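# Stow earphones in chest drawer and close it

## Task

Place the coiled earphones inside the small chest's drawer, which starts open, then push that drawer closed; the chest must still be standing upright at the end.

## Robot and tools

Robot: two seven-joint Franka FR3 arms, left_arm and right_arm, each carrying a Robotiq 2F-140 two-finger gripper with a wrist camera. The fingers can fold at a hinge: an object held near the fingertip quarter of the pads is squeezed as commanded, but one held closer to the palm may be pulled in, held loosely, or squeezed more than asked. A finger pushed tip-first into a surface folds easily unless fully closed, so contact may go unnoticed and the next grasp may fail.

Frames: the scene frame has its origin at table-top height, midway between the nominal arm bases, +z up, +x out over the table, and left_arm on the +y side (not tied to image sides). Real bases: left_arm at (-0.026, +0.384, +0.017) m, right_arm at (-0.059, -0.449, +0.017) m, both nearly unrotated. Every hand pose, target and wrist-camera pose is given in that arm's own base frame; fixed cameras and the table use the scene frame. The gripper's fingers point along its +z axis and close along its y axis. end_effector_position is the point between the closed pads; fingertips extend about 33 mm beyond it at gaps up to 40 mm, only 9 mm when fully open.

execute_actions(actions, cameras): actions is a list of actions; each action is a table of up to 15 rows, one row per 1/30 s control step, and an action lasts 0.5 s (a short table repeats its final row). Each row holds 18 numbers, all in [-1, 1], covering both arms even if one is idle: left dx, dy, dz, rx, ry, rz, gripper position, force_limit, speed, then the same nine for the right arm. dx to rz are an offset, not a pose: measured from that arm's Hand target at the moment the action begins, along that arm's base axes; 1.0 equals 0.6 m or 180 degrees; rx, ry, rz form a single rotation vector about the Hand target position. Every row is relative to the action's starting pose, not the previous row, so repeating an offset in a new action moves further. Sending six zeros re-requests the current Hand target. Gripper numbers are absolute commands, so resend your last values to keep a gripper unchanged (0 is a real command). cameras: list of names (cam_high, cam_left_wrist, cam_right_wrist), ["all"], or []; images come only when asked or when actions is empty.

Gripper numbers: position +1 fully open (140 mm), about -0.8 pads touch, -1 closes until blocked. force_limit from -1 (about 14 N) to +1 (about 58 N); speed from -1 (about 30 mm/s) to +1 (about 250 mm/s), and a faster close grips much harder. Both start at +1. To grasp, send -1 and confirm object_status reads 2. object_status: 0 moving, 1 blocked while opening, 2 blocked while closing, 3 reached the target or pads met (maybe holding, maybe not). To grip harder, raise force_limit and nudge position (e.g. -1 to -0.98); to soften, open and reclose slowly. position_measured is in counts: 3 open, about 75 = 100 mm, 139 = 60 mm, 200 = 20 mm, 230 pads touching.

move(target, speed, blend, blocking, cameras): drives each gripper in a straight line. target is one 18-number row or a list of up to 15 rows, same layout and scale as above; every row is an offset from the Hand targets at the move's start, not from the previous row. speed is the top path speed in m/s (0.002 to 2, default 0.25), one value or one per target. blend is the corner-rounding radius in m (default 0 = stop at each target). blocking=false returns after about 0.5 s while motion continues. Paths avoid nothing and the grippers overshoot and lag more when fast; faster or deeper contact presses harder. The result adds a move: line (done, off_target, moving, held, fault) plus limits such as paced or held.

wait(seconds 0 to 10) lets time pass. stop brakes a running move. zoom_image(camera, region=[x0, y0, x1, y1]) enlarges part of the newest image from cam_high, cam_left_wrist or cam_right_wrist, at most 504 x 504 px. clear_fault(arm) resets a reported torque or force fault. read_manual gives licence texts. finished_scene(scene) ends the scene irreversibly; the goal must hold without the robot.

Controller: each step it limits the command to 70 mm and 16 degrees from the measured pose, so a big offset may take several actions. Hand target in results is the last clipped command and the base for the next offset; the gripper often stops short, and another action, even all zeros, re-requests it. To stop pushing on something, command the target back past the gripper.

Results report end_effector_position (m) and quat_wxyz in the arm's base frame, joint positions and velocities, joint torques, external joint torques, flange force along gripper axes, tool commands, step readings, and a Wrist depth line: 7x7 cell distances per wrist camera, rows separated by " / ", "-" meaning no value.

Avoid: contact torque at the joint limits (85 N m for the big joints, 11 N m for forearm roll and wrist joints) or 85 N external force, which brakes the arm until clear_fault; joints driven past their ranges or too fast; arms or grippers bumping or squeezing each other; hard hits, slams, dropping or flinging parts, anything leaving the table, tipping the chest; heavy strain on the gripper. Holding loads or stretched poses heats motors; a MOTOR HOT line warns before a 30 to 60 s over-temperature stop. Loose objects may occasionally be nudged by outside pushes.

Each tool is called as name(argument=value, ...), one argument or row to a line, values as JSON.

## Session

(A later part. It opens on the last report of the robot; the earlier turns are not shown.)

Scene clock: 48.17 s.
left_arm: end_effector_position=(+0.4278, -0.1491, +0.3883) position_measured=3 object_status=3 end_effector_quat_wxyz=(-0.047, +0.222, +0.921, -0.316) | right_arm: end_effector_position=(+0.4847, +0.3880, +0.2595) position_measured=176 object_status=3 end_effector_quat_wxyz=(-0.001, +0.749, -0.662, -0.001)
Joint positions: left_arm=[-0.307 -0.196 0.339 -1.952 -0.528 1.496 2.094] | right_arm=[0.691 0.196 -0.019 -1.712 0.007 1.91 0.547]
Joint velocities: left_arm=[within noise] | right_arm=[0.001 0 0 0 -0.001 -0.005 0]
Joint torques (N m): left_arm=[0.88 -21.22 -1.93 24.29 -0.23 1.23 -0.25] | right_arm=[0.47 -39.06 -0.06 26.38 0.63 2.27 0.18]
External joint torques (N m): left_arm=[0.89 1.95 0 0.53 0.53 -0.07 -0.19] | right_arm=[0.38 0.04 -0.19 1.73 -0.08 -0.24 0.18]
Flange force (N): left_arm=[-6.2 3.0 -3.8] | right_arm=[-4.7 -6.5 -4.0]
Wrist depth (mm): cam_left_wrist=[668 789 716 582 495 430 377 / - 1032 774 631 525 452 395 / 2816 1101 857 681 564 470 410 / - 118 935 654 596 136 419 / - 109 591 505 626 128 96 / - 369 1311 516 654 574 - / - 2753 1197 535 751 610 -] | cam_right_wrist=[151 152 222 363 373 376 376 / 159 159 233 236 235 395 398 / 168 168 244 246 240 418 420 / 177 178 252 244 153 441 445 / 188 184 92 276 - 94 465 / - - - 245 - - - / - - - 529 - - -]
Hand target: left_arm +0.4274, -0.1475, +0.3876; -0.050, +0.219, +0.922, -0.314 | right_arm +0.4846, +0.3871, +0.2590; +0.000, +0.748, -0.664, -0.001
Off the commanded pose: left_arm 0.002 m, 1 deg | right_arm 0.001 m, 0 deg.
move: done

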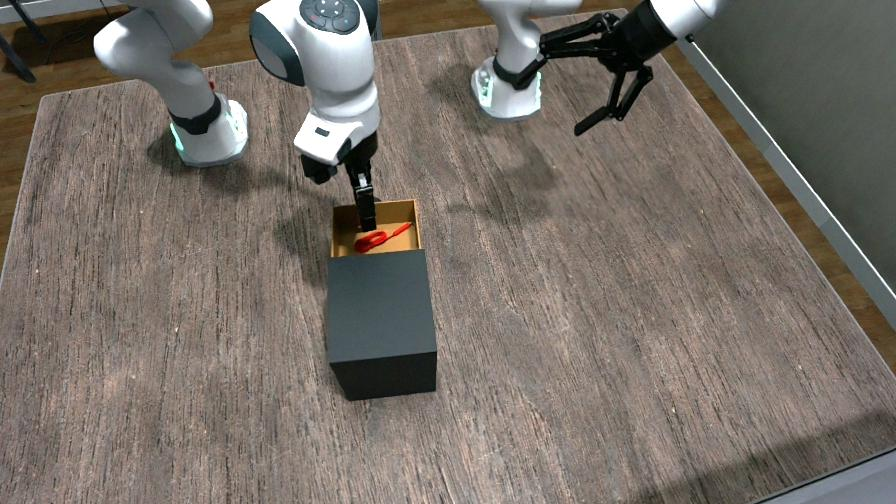

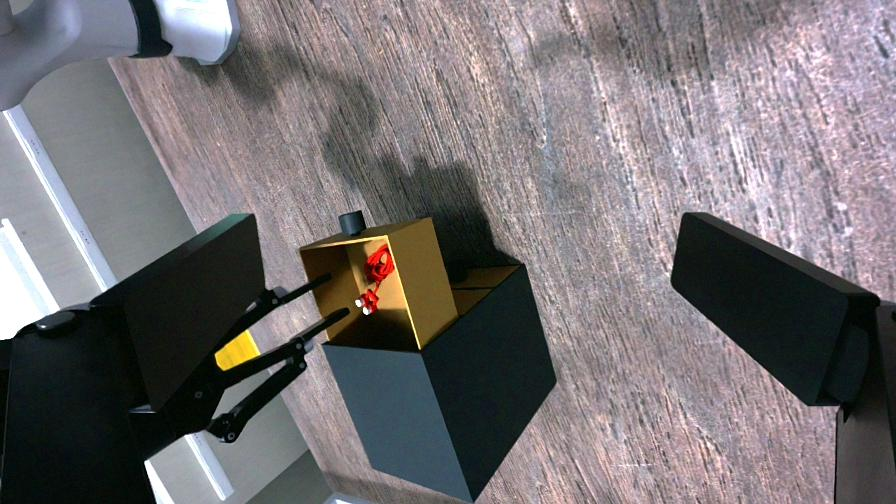

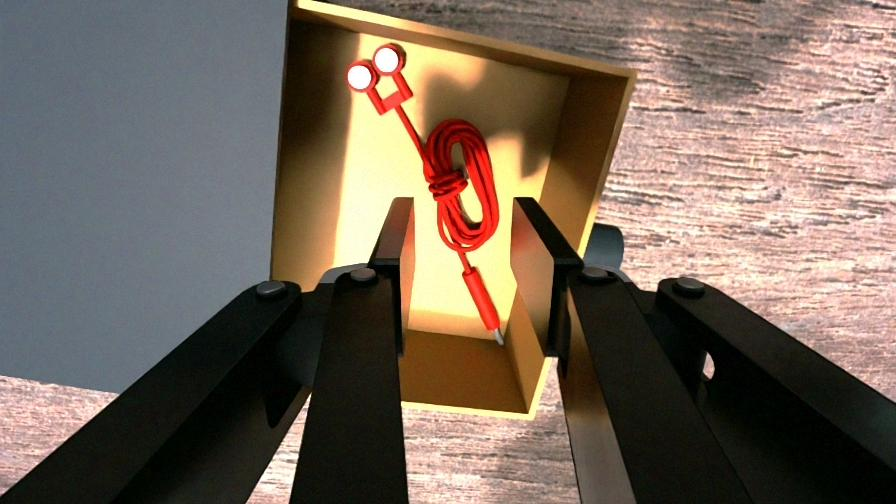

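move(
  target=[
    [0,0,0,0,0,0,1,1,1,-0.2243,0.0273,0.0433,0,0,0.444,-1,-1,-0.5],
    [0,0,0,0,0,0,1,1,1,-0.2243,0.0273,-0.1267,0,0,0.444,-1,-1,-0.5],
  ],
  speed=[0.45,0.25],
  blend=0.02,
  cameras=["all"],
)

zoom_image(
  camera="cam_right_wrist",
  region=[260, 0, 660, 260],
)

zoom_image(
  camera="cam_left_wrist",
  region=[240, 140, 480, 380],
)

Scene clock: 55.30 s.
left_arm: end_effector_position=(+0.4278, -0.1491, +0.3883) position_measured=3 object_status=3 end_effector_quat_wxyz=(-0.047, +0.222, +0.921, -0.316) | right_arm: end_effector_position=(+0.3489, +0.4036, +0.1822) position_measured=232 object_status=3 end_effector_quat_wxyz=(+0.003, +1.000, -0.030, -0.001)
Joint positions: left_arm=[-0.307 -0.196 0.339 -1.952 -0.528 1.496 2.094] | right_arm=[0.752 0.002 0.107 -2.166 -0.003 2.163 -0.649]
Joint velocities: left_arm=[within noise] | right_arm=[0.002 0 0 0.001 0 0.001 -0.005]
Joint torques (N m): left_arm=[0.86 -21.25 -2.01 24.24 -0.25 1.24 -0.27] | right_arm=[-0.24 -32.19 -0.32 24.41 1.18 2.91 -0.2]
External joint torques (N m): left_arm=[0.99 2.1 0.06 0.38 0.52 -0.06 -0.21] | right_arm=[-0.22 -0.99 -0.32 0.84 0.54 0.31 -0.2]
Flange force (N): left_arm=[-6.2 3.2 -3.6] | right_arm=[0.5 0.8 -1.6]
Wrist depth (mm): cam_left_wrist=[661 792 704 582 492 429 377 / - 1020 782 619 524 451 393 / 319 377 794 673 554 472 412 / 291 118 618 661 591 137 421 / - 109 1101 589 621 128 96 / - 2753 1209 528 670 582 - / - - 1284 578 742 612 -] | cam_right_wrist=[295 297 299 114 303 305 308 / 311 313 316 318 320 323 323 / 327 329 332 335 338 340 343 / 346 348 351 123 355 361 364 / 367 367 - 88 88 380 387 / 386 - - - 70 - 409 / - - - - - - -]
Hand target: left_arm +0.4274, -0.1475, +0.3876; -0.050, +0.219, +0.922, -0.314 | right_arm +0.3500, +0.4035, +0.1830; +0.001, +1.000, -0.029, +0.000
Off the commanded pose: left_arm 0.002 m, 1 deg | right_arm 0.001 m, 0 deg.
move: done; limits=paced

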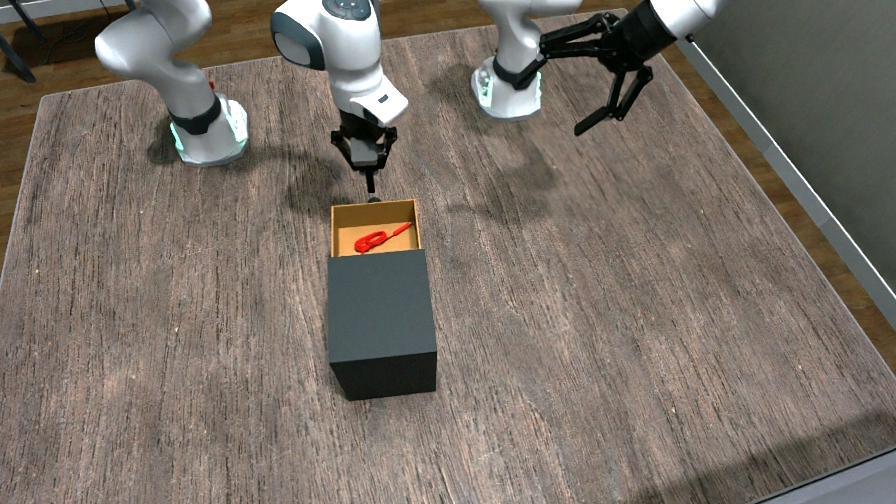

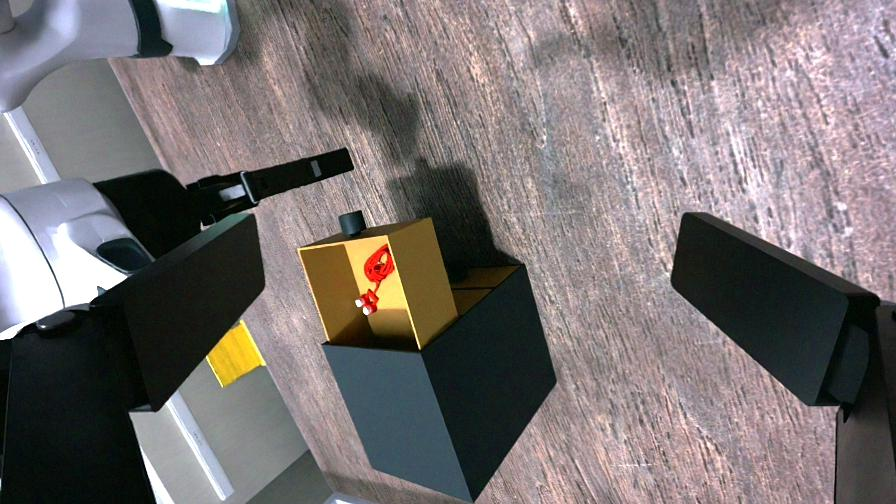

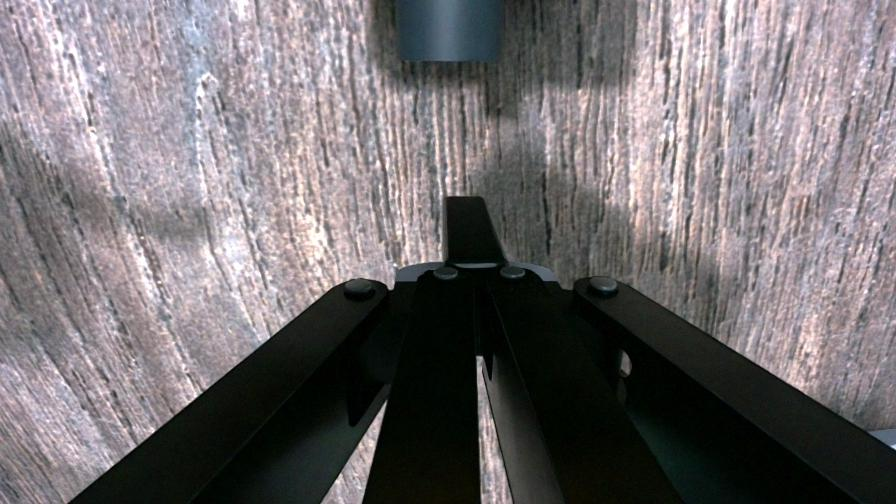

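Scaled by 1.260 from the camera's 896x504 image, which has a finer 1280x720 frame.

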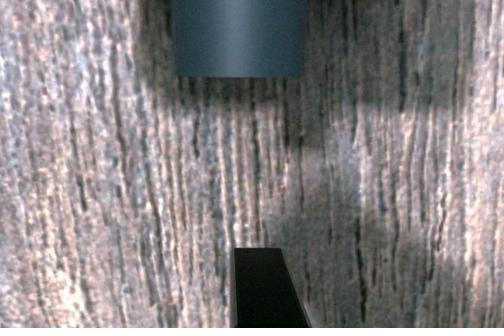

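Scaled by 2.100 from the camera's 896x504 image, which has a finer 1280x720 frame.

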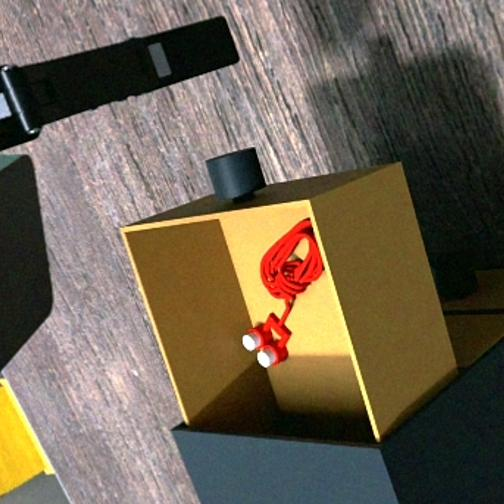

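move(
  target=[
    [0,0,0,0,0,0,1,1,1,0.0583,0.0083,0,0,0,0,-1,-1,-0.5],
    [0,0,0,0,0,0,1,1,1,0.255,-0.0013,0,0,0,0,-1,-1,-0.5],
  ],
  speed=[0.12,0.07],
  blend=0.005,
  cameras=["all"],
)

zoom_image(
  camera="cam_left_wrist",
  region=[240, 140, 520, 420],
)

Scene clock: 66.30 s.
left_arm: end_effector_position=(+0.4278, -0.1491, +0.3883) position_measured=3 object_status=3 end_effector_quat_wxyz=(-0.047, +0.222, +0.921, -0.316) | right_arm: end_effector_position=(+0.5028, +0.4037, +0.1835) position_measured=232 object_status=3 end_effector_quat_wxyz=(-0.001, +0.999, -0.033, +0.000)
Joint positions: left_arm=[-0.307 -0.196 0.339 -1.952 -0.528 1.496 2.094] | right_arm=[0.634 0.321 0.048 -1.733 -0.016 2.055 -0.819]
Joint velocities: left_arm=[within noise] | right_arm=[0.001 -0.002 -0.001 0 0 -0.001 -0.006]
Joint torques (N m): left_arm=[0.92 -21.2 -1.99 24.19 -0.24 1.23 -0.25] | right_arm=[-0.2 -42.49 0.85 26.08 0.57 2.36 -0.17]
External joint torques (N m): left_arm=[0.96 2.02 -0.02 0.42 0.52 -0.06 -0.19] | right_arm=[-0.12 0.09 0.14 1.78 -0.13 -0.27 -0.17]
Flange force (N): left_arm=[-6.1 3.0 -3.6] | right_arm=[6.7 -5.7 -3.0]
Wrist depth (mm): cam_left_wrist=[664 797 710 583 493 427 377 / 2338 1024 772 623 523 450 394 / 2155 1153 837 670 554 475 412 / - 118 939 727 596 136 418 / - 110 478 - 624 128 96 / - 333 1264 570 652 582 - / - 323 1304 590 740 609 -] | cam_right_wrist=[- 83 83 83 84 84 85 / - 116 156 158 158 131 99 / 329 330 333 118 336 340 341 / 347 349 351 119 354 359 361 / 368 366 - 88 88 378 384 / 388 - - - 70 - 405 / - - - - - - -]
Hand target: left_arm +0.4274, -0.1475, +0.3876; -0.050, +0.219, +0.922, -0.314 | right_arm +0.5030, +0.4027, +0.1830; +0.001, +1.000, -0.029, +0.000
Off the commanded pose: left_arm 0.002 m, 1 deg | right_arm 0.001 m, 0 deg.
move: done

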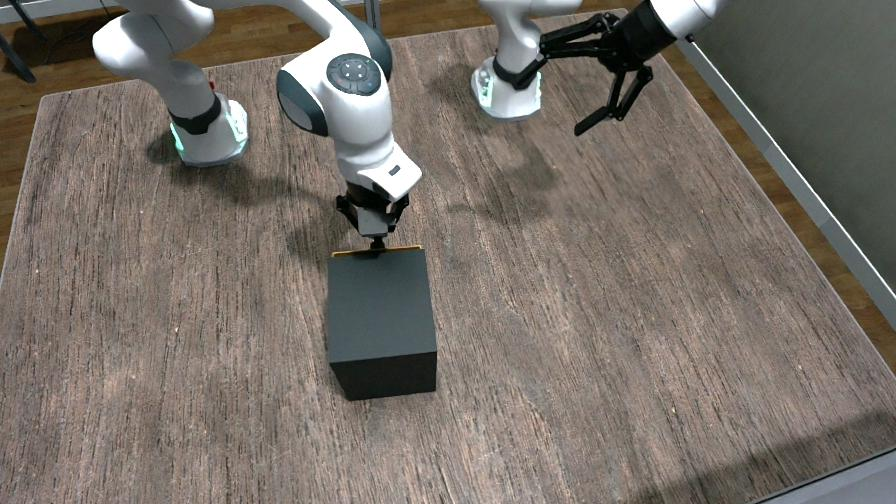

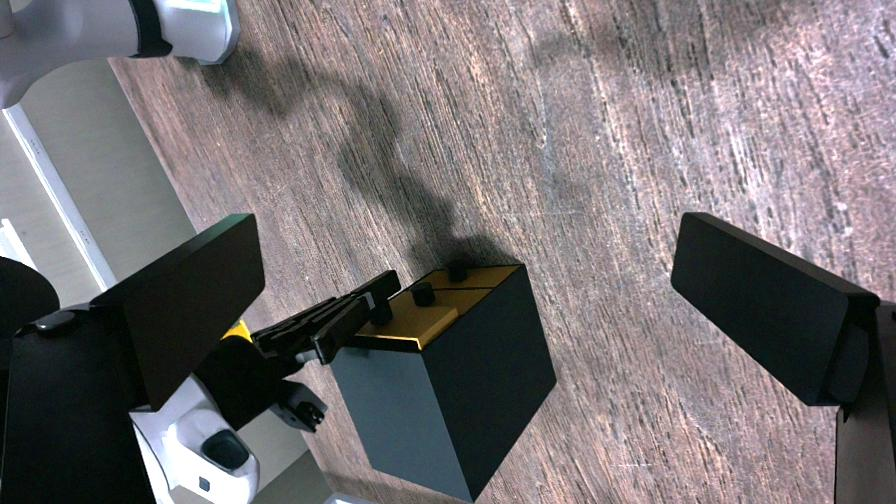

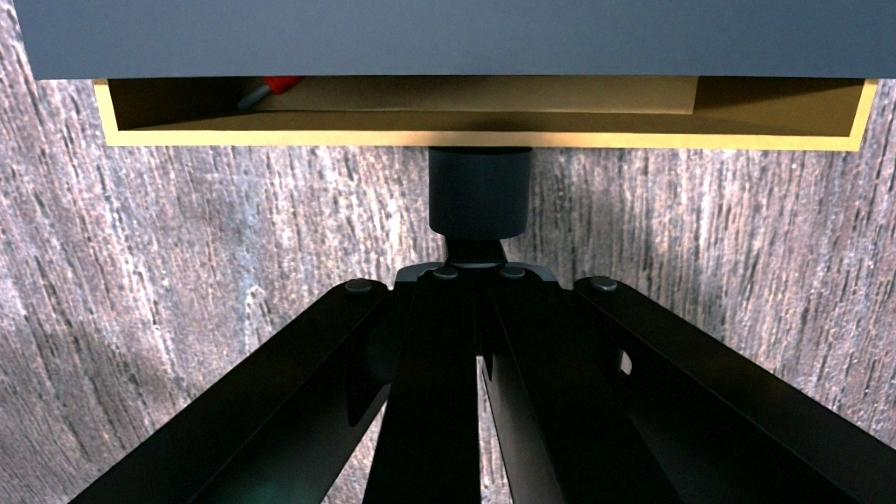

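Scaled by 1.800 from the camera's 896x504 image, which has a finer 1280x720 frame.

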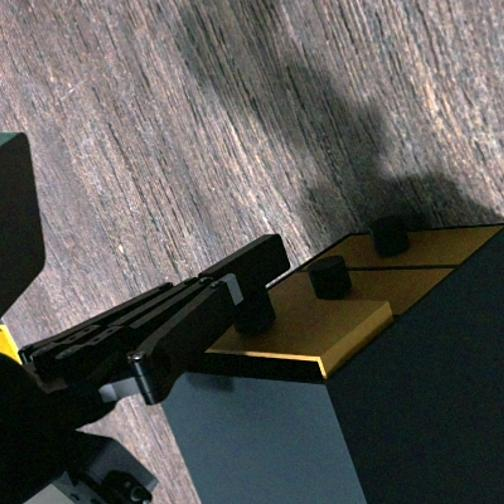

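move(
  target=[0,0,0,0,0,0,1,1,1,0.0258,-0.0015,0,0,0,0,-1,-1,-0.5],
  speed=0.05,
  cameras=["all"],
)

zoom_image(
  camera="cam_left_wrist",
  region=[280, 240, 540, 420],
)

Scene clock: 68.73 s.
left_arm: end_effector_position=(+0.4278, -0.1491, +0.3883) position_measured=3 object_status=3 end_effector_quat_wxyz=(-0.047, +0.222, +0.921, -0.316) | right_arm: end_effector_position=(+0.5171, +0.4037, +0.1835) position_measured=232 object_status=3 end_effector_quat_wxyz=(-0.001, +0.999, -0.032, +0.000)
Joint positions: left_arm=[-0.307 -0.196 0.339 -1.952 -0.528 1.496 2.094] | right_arm=[0.622 0.357 0.046 -1.679 -0.016 2.036 -0.835]
Joint velocities: left_arm=[within noise] | right_arm=[-0.001 0 0 0.001 0 -0.001 -0.006]
Joint torques (N m): left_arm=[0.86 -21.21 -1.93 24.23 -0.23 1.22 -0.26] | right_arm=[-0.63 -43.55 0.42 26.76 0.45 2.41 -0.15]
External joint torques (N m): left_arm=[0.88 2.03 0.01 0.44 0.53 -0.07 -0.2] | right_arm=[-0.64 0.41 -0.44 2.28 -0.27 -0.23 -0.15]
Flange force (N): left_arm=[-6.2 3.0 -3.6] | right_arm=[10.0 -7.4 -3.4]
Wrist depth (mm): cam_left_wrist=[670 792 718 583 494 428 377 / - 1032 777 627 525 451 394 / 2723 1106 849 673 559 475 413 / - 118 942 704 597 137 418 / - 109 510 579 632 128 96 / - 343 410 514 666 576 - / - 325 1209 911 742 609 -] | cam_right_wrist=[- 83 82 83 84 84 84 / - 87 87 88 88 89 89 / 329 329 333 116 337 339 342 / 347 349 350 114 353 359 362 / 370 366 - 88 88 378 385 / 387 - - - 70 - 406 / - - - - - - -]
Hand target: left_arm +0.4274, -0.1475, +0.3876; -0.050, +0.219, +0.922, -0.314 | right_arm +0.5185, +0.4018, +0.1830; +0.001, +1.000, -0.029, +0.000
Off the commanded pose: left_arm 0.002 m, 1 deg | right_arm 0.002 m, 0 deg.
move: done

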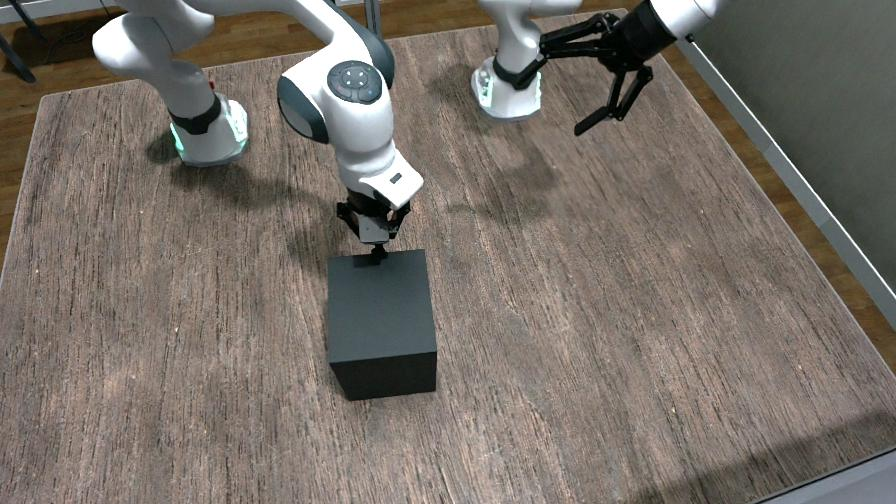

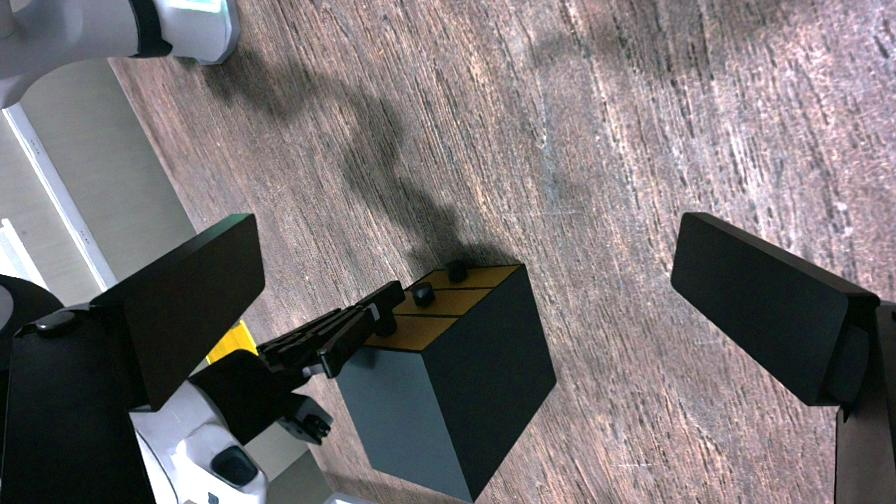

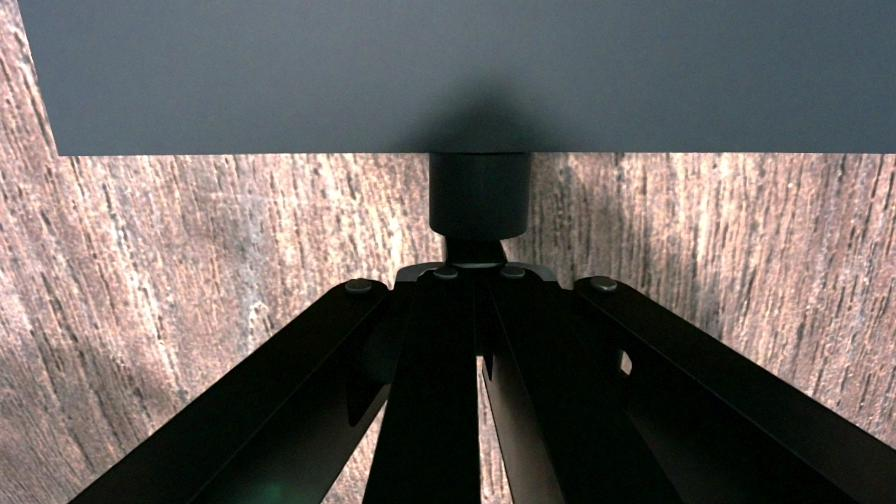

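Scaled by 1.938 from the camera's 896x504 image, which has a finer 1280x720 frame.

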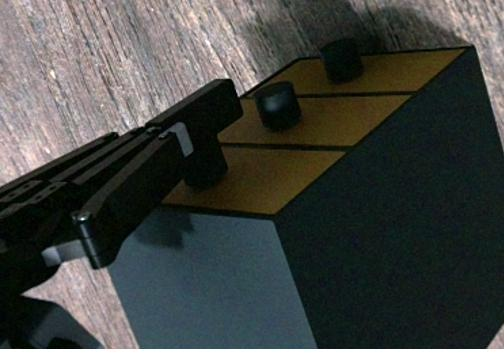

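move(
  target=[0,0,0,0,0,0,1,1,1,0.0067,-0.0004,0,0,0,0,-1,-1,-0.5],
  speed=0.03,
  cameras=["all"],
)

zoom_image(
  camera="cam_left_wrist",
  region=[340, 240, 540, 380],
)

Scene clock: 69.80 s.
left_arm: end_effector_position=(+0.4278, -0.1491, +0.3883) position_measured=3 object_status=3 end_effector_quat_wxyz=(-0.047, +0.222, +0.921, -0.316) | right_arm: end_effector_position=(+0.5184, +0.4040, +0.1835) position_measured=232 object_status=3 end_effector_quat_wxyz=(+0.001, +1.000, -0.030, -0.002)
Joint positions: left_arm=[-0.307 -0.196 0.339 -1.952 -0.528 1.496 2.094] | right_arm=[0.621 0.365 0.046 -1.665 -0.016 2.026 -0.84]
Joint velocities: left_arm=[within noise] | right_arm=[0 0.001 0 0.001 0 -0.002 -0.004]
Joint torques (N m): left_arm=[0.91 -21.19 -1.97 24.21 -0.22 1.21 -0.29] | right_arm=[-1.54 -42.94 -0.76 27.18 0.32 3.11 -0.17]
External joint torques (N m): left_arm=[0.88 2.18 -0.08 0.36 0.54 -0.09 -0.23] | right_arm=[-1.5 1.32 -1.59 2.66 -0.4 0.47 -0.17]
Flange force (N): left_arm=[-6.4 3.1 -3.5] | right_arm=[13.8 -8.7 -1.7]
Wrist depth (mm): cam_left_wrist=[672 797 714 583 491 430 375 / - 1024 779 631 519 449 395 / - 1101 846 668 556 476 412 / - 118 939 714 594 137 421 / - 109 511 543 616 128 96 / - 346 531 515 656 574 - / - 325 1245 556 744 612 -] | cam_right_wrist=[- 83 83 83 83 84 84 / - 86 86 87 88 89 89 / 330 328 334 116 336 340 343 / 346 349 352 114 354 360 364 / 369 367 - 88 88 380 386 / 387 - - - 70 - 408 / - - - - - - -]
Hand target: left_arm +0.4274, -0.1475, +0.3876; -0.050, +0.219, +0.922, -0.314 | right_arm +0.5225, +0.4016, +0.1830; +0.001, +1.000, -0.029, +0.000
Off the commanded pose: left_arm 0.002 m, 1 deg | right_arm 0.005 m, 0 deg.
move: off_target (right_arm)

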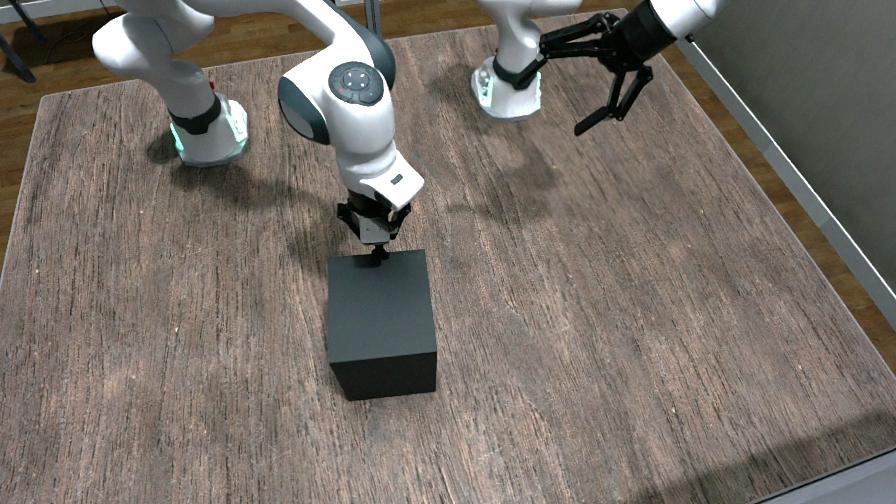

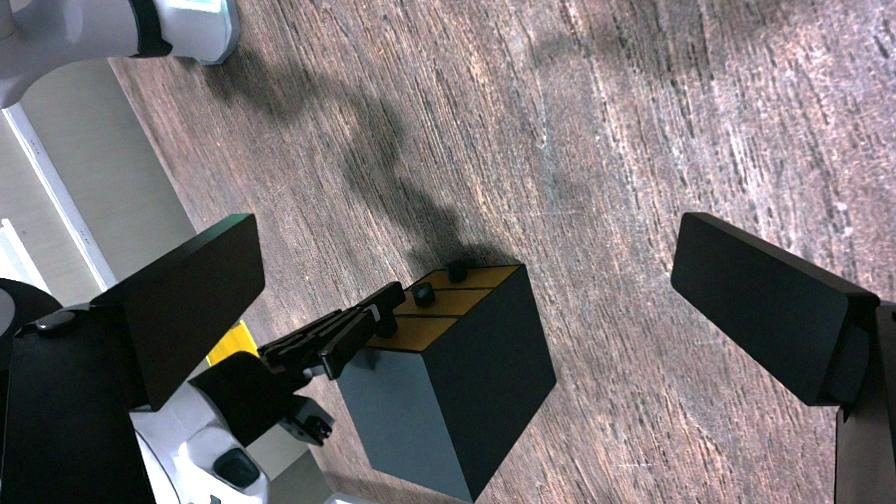

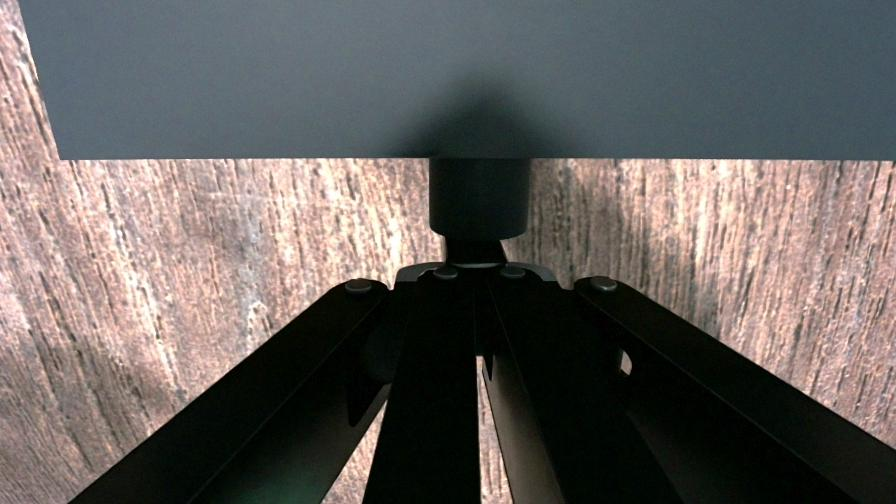

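Scaled by 2.520 from the camera's 896x504 image, which has a finer 1280x720 frame.

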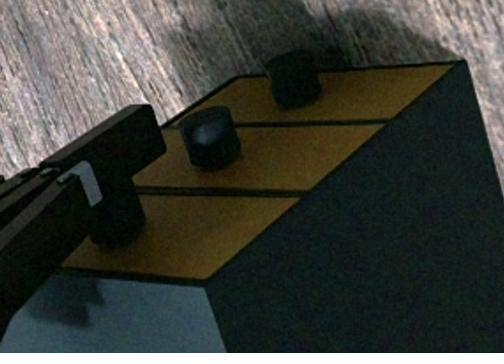

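move(
  target=[0,0,0,0,0,0,1,1,1,0.0067,0.0034,0,0,0,0,-1,-1,-0.5],
  speed=0.03,
  cameras=["all"],
)

zoom_image(
  camera="cam_left_wrist",
  region=[340, 240, 540, 380],
)

Scene clock: 71.00 s.
left_arm: end_effector_position=(+0.4278, -0.1491, +0.3883) position_measured=3 object_status=3 end_effector_quat_wxyz=(-0.047, +0.222, +0.921, -0.316) | right_arm: end_effector_position=(+0.5218, +0.4065, +0.1835) position_measured=232 object_status=3 end_effector_quat_wxyz=(+0.001, +1.000, -0.029, -0.003)
Joint positions: left_arm=[-0.307 -0.196 0.339 -1.952 -0.528 1.496 2.094] | right_arm=[0.621 0.379 0.046 -1.644 -0.016 2.018 -0.842]
Joint velocities: left_arm=[within noise] | right_arm=[0.001 0 0 0.001 0.001 -0.003 -0.002]
Joint torques (N m): left_arm=[0.88 -21.19 -1.92 24.25 -0.24 1.22 -0.26] | right_arm=[-1.75 -44.41 -0.93 26.94 0.29 3.33 -0.29]
External joint torques (N m): left_arm=[0.9 2.17 0.02 0.39 0.52 -0.08 -0.2] | right_arm=[-1.66 0 -1.75 2.55 -0.43 0.71 -0.29]
Flange force (N): left_arm=[-6.4 3.2 -3.7] | right_arm=[10.4 -5.0 -2.1]
Wrist depth (mm): cam_left_wrist=[664 805 710 584 494 427 376 / 2693 1011 782 627 521 449 395 / 2581 1082 854 670 556 477 412 / - 118 928 702 591 137 421 / - 109 517 538 629 128 96 / - 338 411 541 650 575 - / - 324 1377 570 749 609 -] | cam_right_wrist=[- 83 83 83 83 84 84 / - 86 86 87 88 89 89 / 327 328 334 116 336 340 346 / 347 349 351 114 354 360 363 / 368 364 - 88 88 379 386 / 389 - - - 70 - 409 / - - - - - - -]
Hand target: left_arm +0.4274, -0.1475, +0.3876; -0.050, +0.219, +0.922, -0.314 | right_arm +0.5265, +0.4036, +0.1830; +0.001, +1.000, -0.029, +0.000
Off the commanded pose: left_arm 0.002 m, 1 deg | right_arm 0.006 m, 0 deg.
move: off_target (right_arm)

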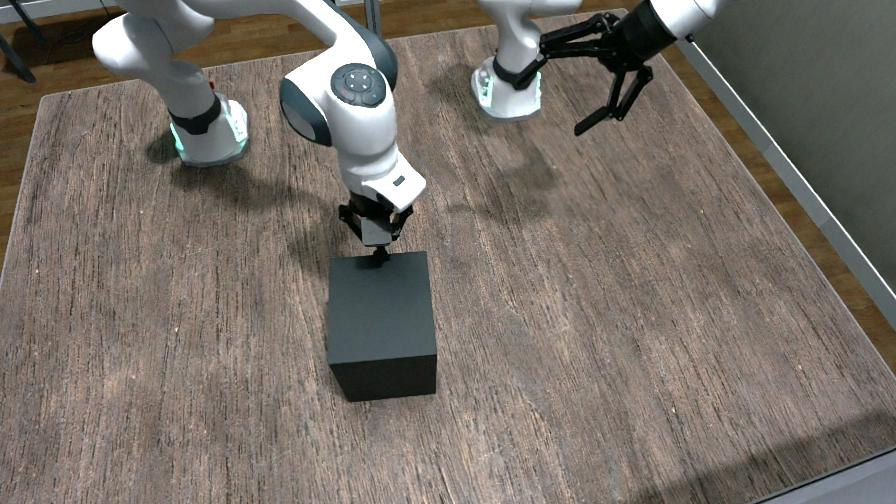

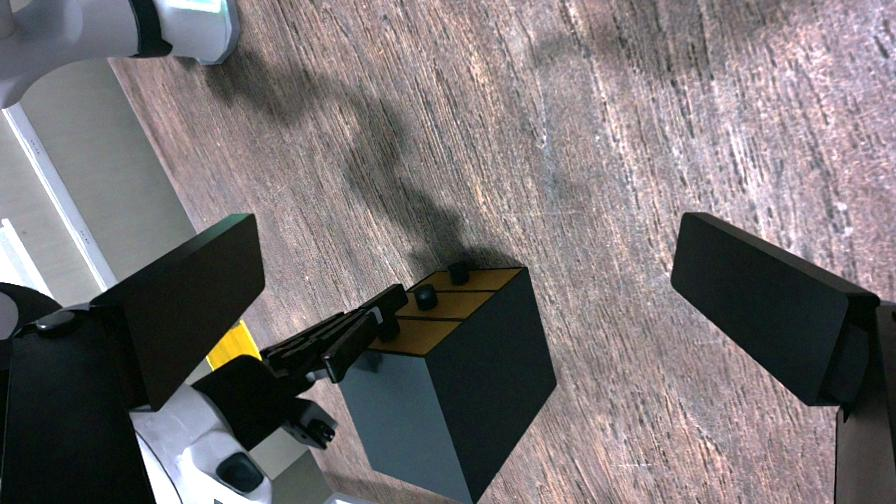

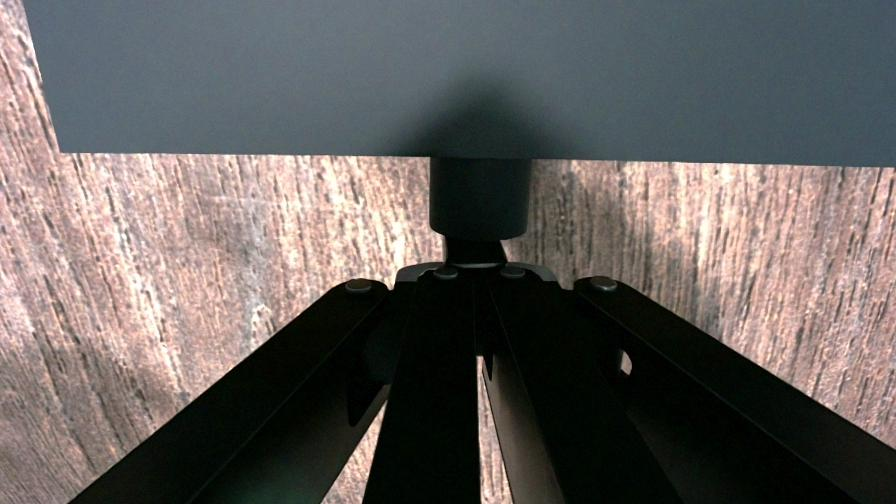

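Scaled by 2.520 from the camera's 896x504 image, which has a finer 1280x720 frame.

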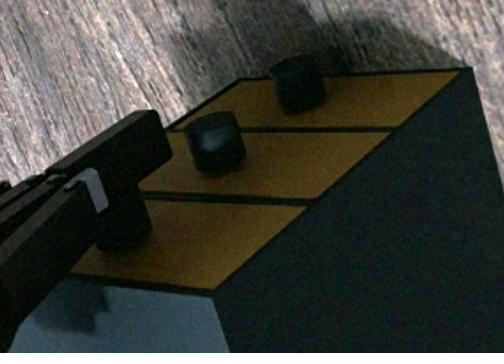

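move(
  target=[0,0,0,0,0,0,1,1,1,-0.2,0.01,0,0,0,0,-1,-1,-0.5],
  speed=0.3,
  cameras=["all"],
)

zoom_image(
  camera="cam_left_wrist",
  region=[340, 240, 540, 380],
)

Scene clock: 90.67 s.
left_arm: end_effector_position=(+0.4278, -0.1491, +0.3883) position_measured=3 object_status=3 end_effector_quat_wxyz=(-0.047, +0.222, +0.921, -0.316) | right_arm: end_effector_position=(+0.4059, +0.4092, +0.1820) position_measured=232 object_status=3 end_effector_quat_wxyz=(+0.002, +1.000, -0.025, -0.002)
Joint positions: left_arm=[-0.307 -0.196 0.339 -1.952 -0.528 1.496 2.094] | right_arm=[0.704 0.125 0.089 -2.009 -0.013 2.129 -0.722]
Joint velocities: left_arm=[within noise] | right_arm=[-0.003 0 0.001 0 0 0.001 0.005]
Joint torques (N m): left_arm=[0.91 -21.26 -1.98 24.22 -0.24 1.23 -0.29] | right_arm=[0.55 -36.87 0.31 24.68 0.86 2.91 0.23]
External joint torques (N m): left_arm=[0.93 2.09 -0.03 0.35 0.53 -0.07 -0.23] | right_arm=[0.39 -1.01 -0.31 0.79 0.19 0.29 0.23]
Flange force (N): left_arm=[-6.1 3.0 -3.4] | right_arm=[-0.5 -0.2 -1.4]
Wrist depth (mm): cam_left_wrist=[664 918 710 587 493 426 375 / 2881 1016 779 627 524 450 394 / 2636 1101 846 672 557 473 412 / 2848 118 846 714 594 137 420 / - 109 1121 551 621 128 96 / - 314 1227 539 656 583 - / - - 1400 538 729 606 -] | cam_right_wrist=[295 296 298 299 303 304 306 / 309 312 315 317 318 321 323 / 328 328 332 332 337 339 341 / 345 348 350 123 352 360 363 / 367 366 - 88 88 379 386 / 385 - - - 70 - 410 / - - - - - - -]
Hand target: left_arm +0.4274, -0.1475, +0.3876; -0.050, +0.219, +0.922, -0.314 | right_arm +0.4065, +0.4096, +0.1830; +0.001, +1.000, -0.029, +0.000
Off the commanded pose: left_arm 0.002 m, 1 deg | right_arm 0.001 m, 0 deg.
move: done

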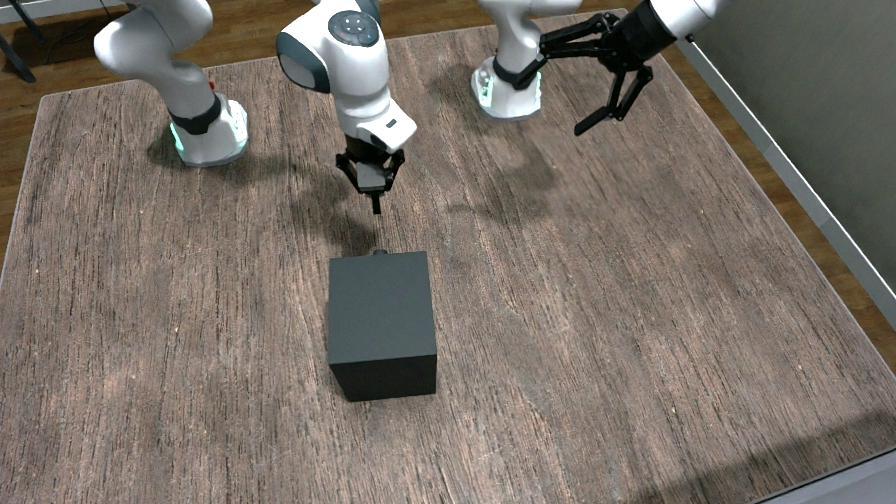

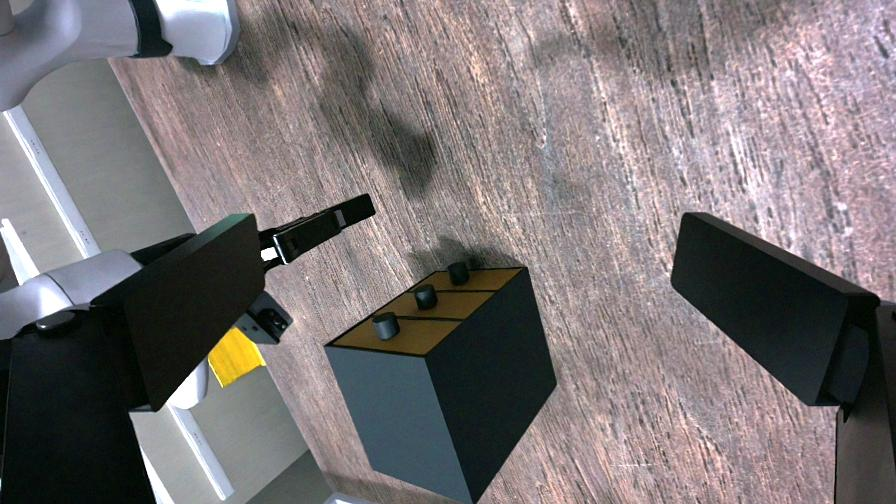

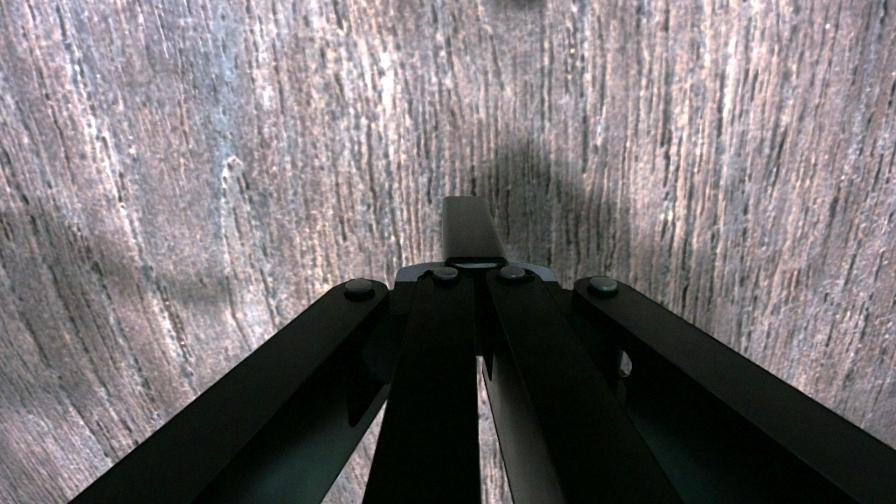

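Scaled by 2.520 from the camera's 896x504 image, which has a finer 1280x720 frame.

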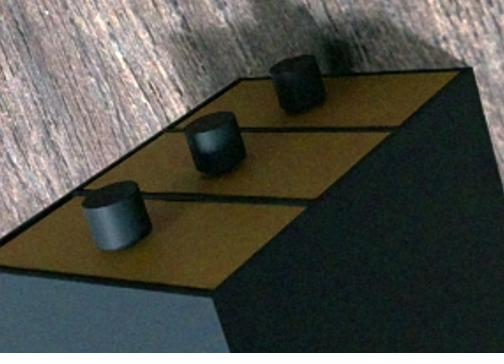

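The drawer sits flush with the other two, and the chest is upright with both arms clear of it.

finished_scene(
  scene=1,
)

The scene is finished: the task was done.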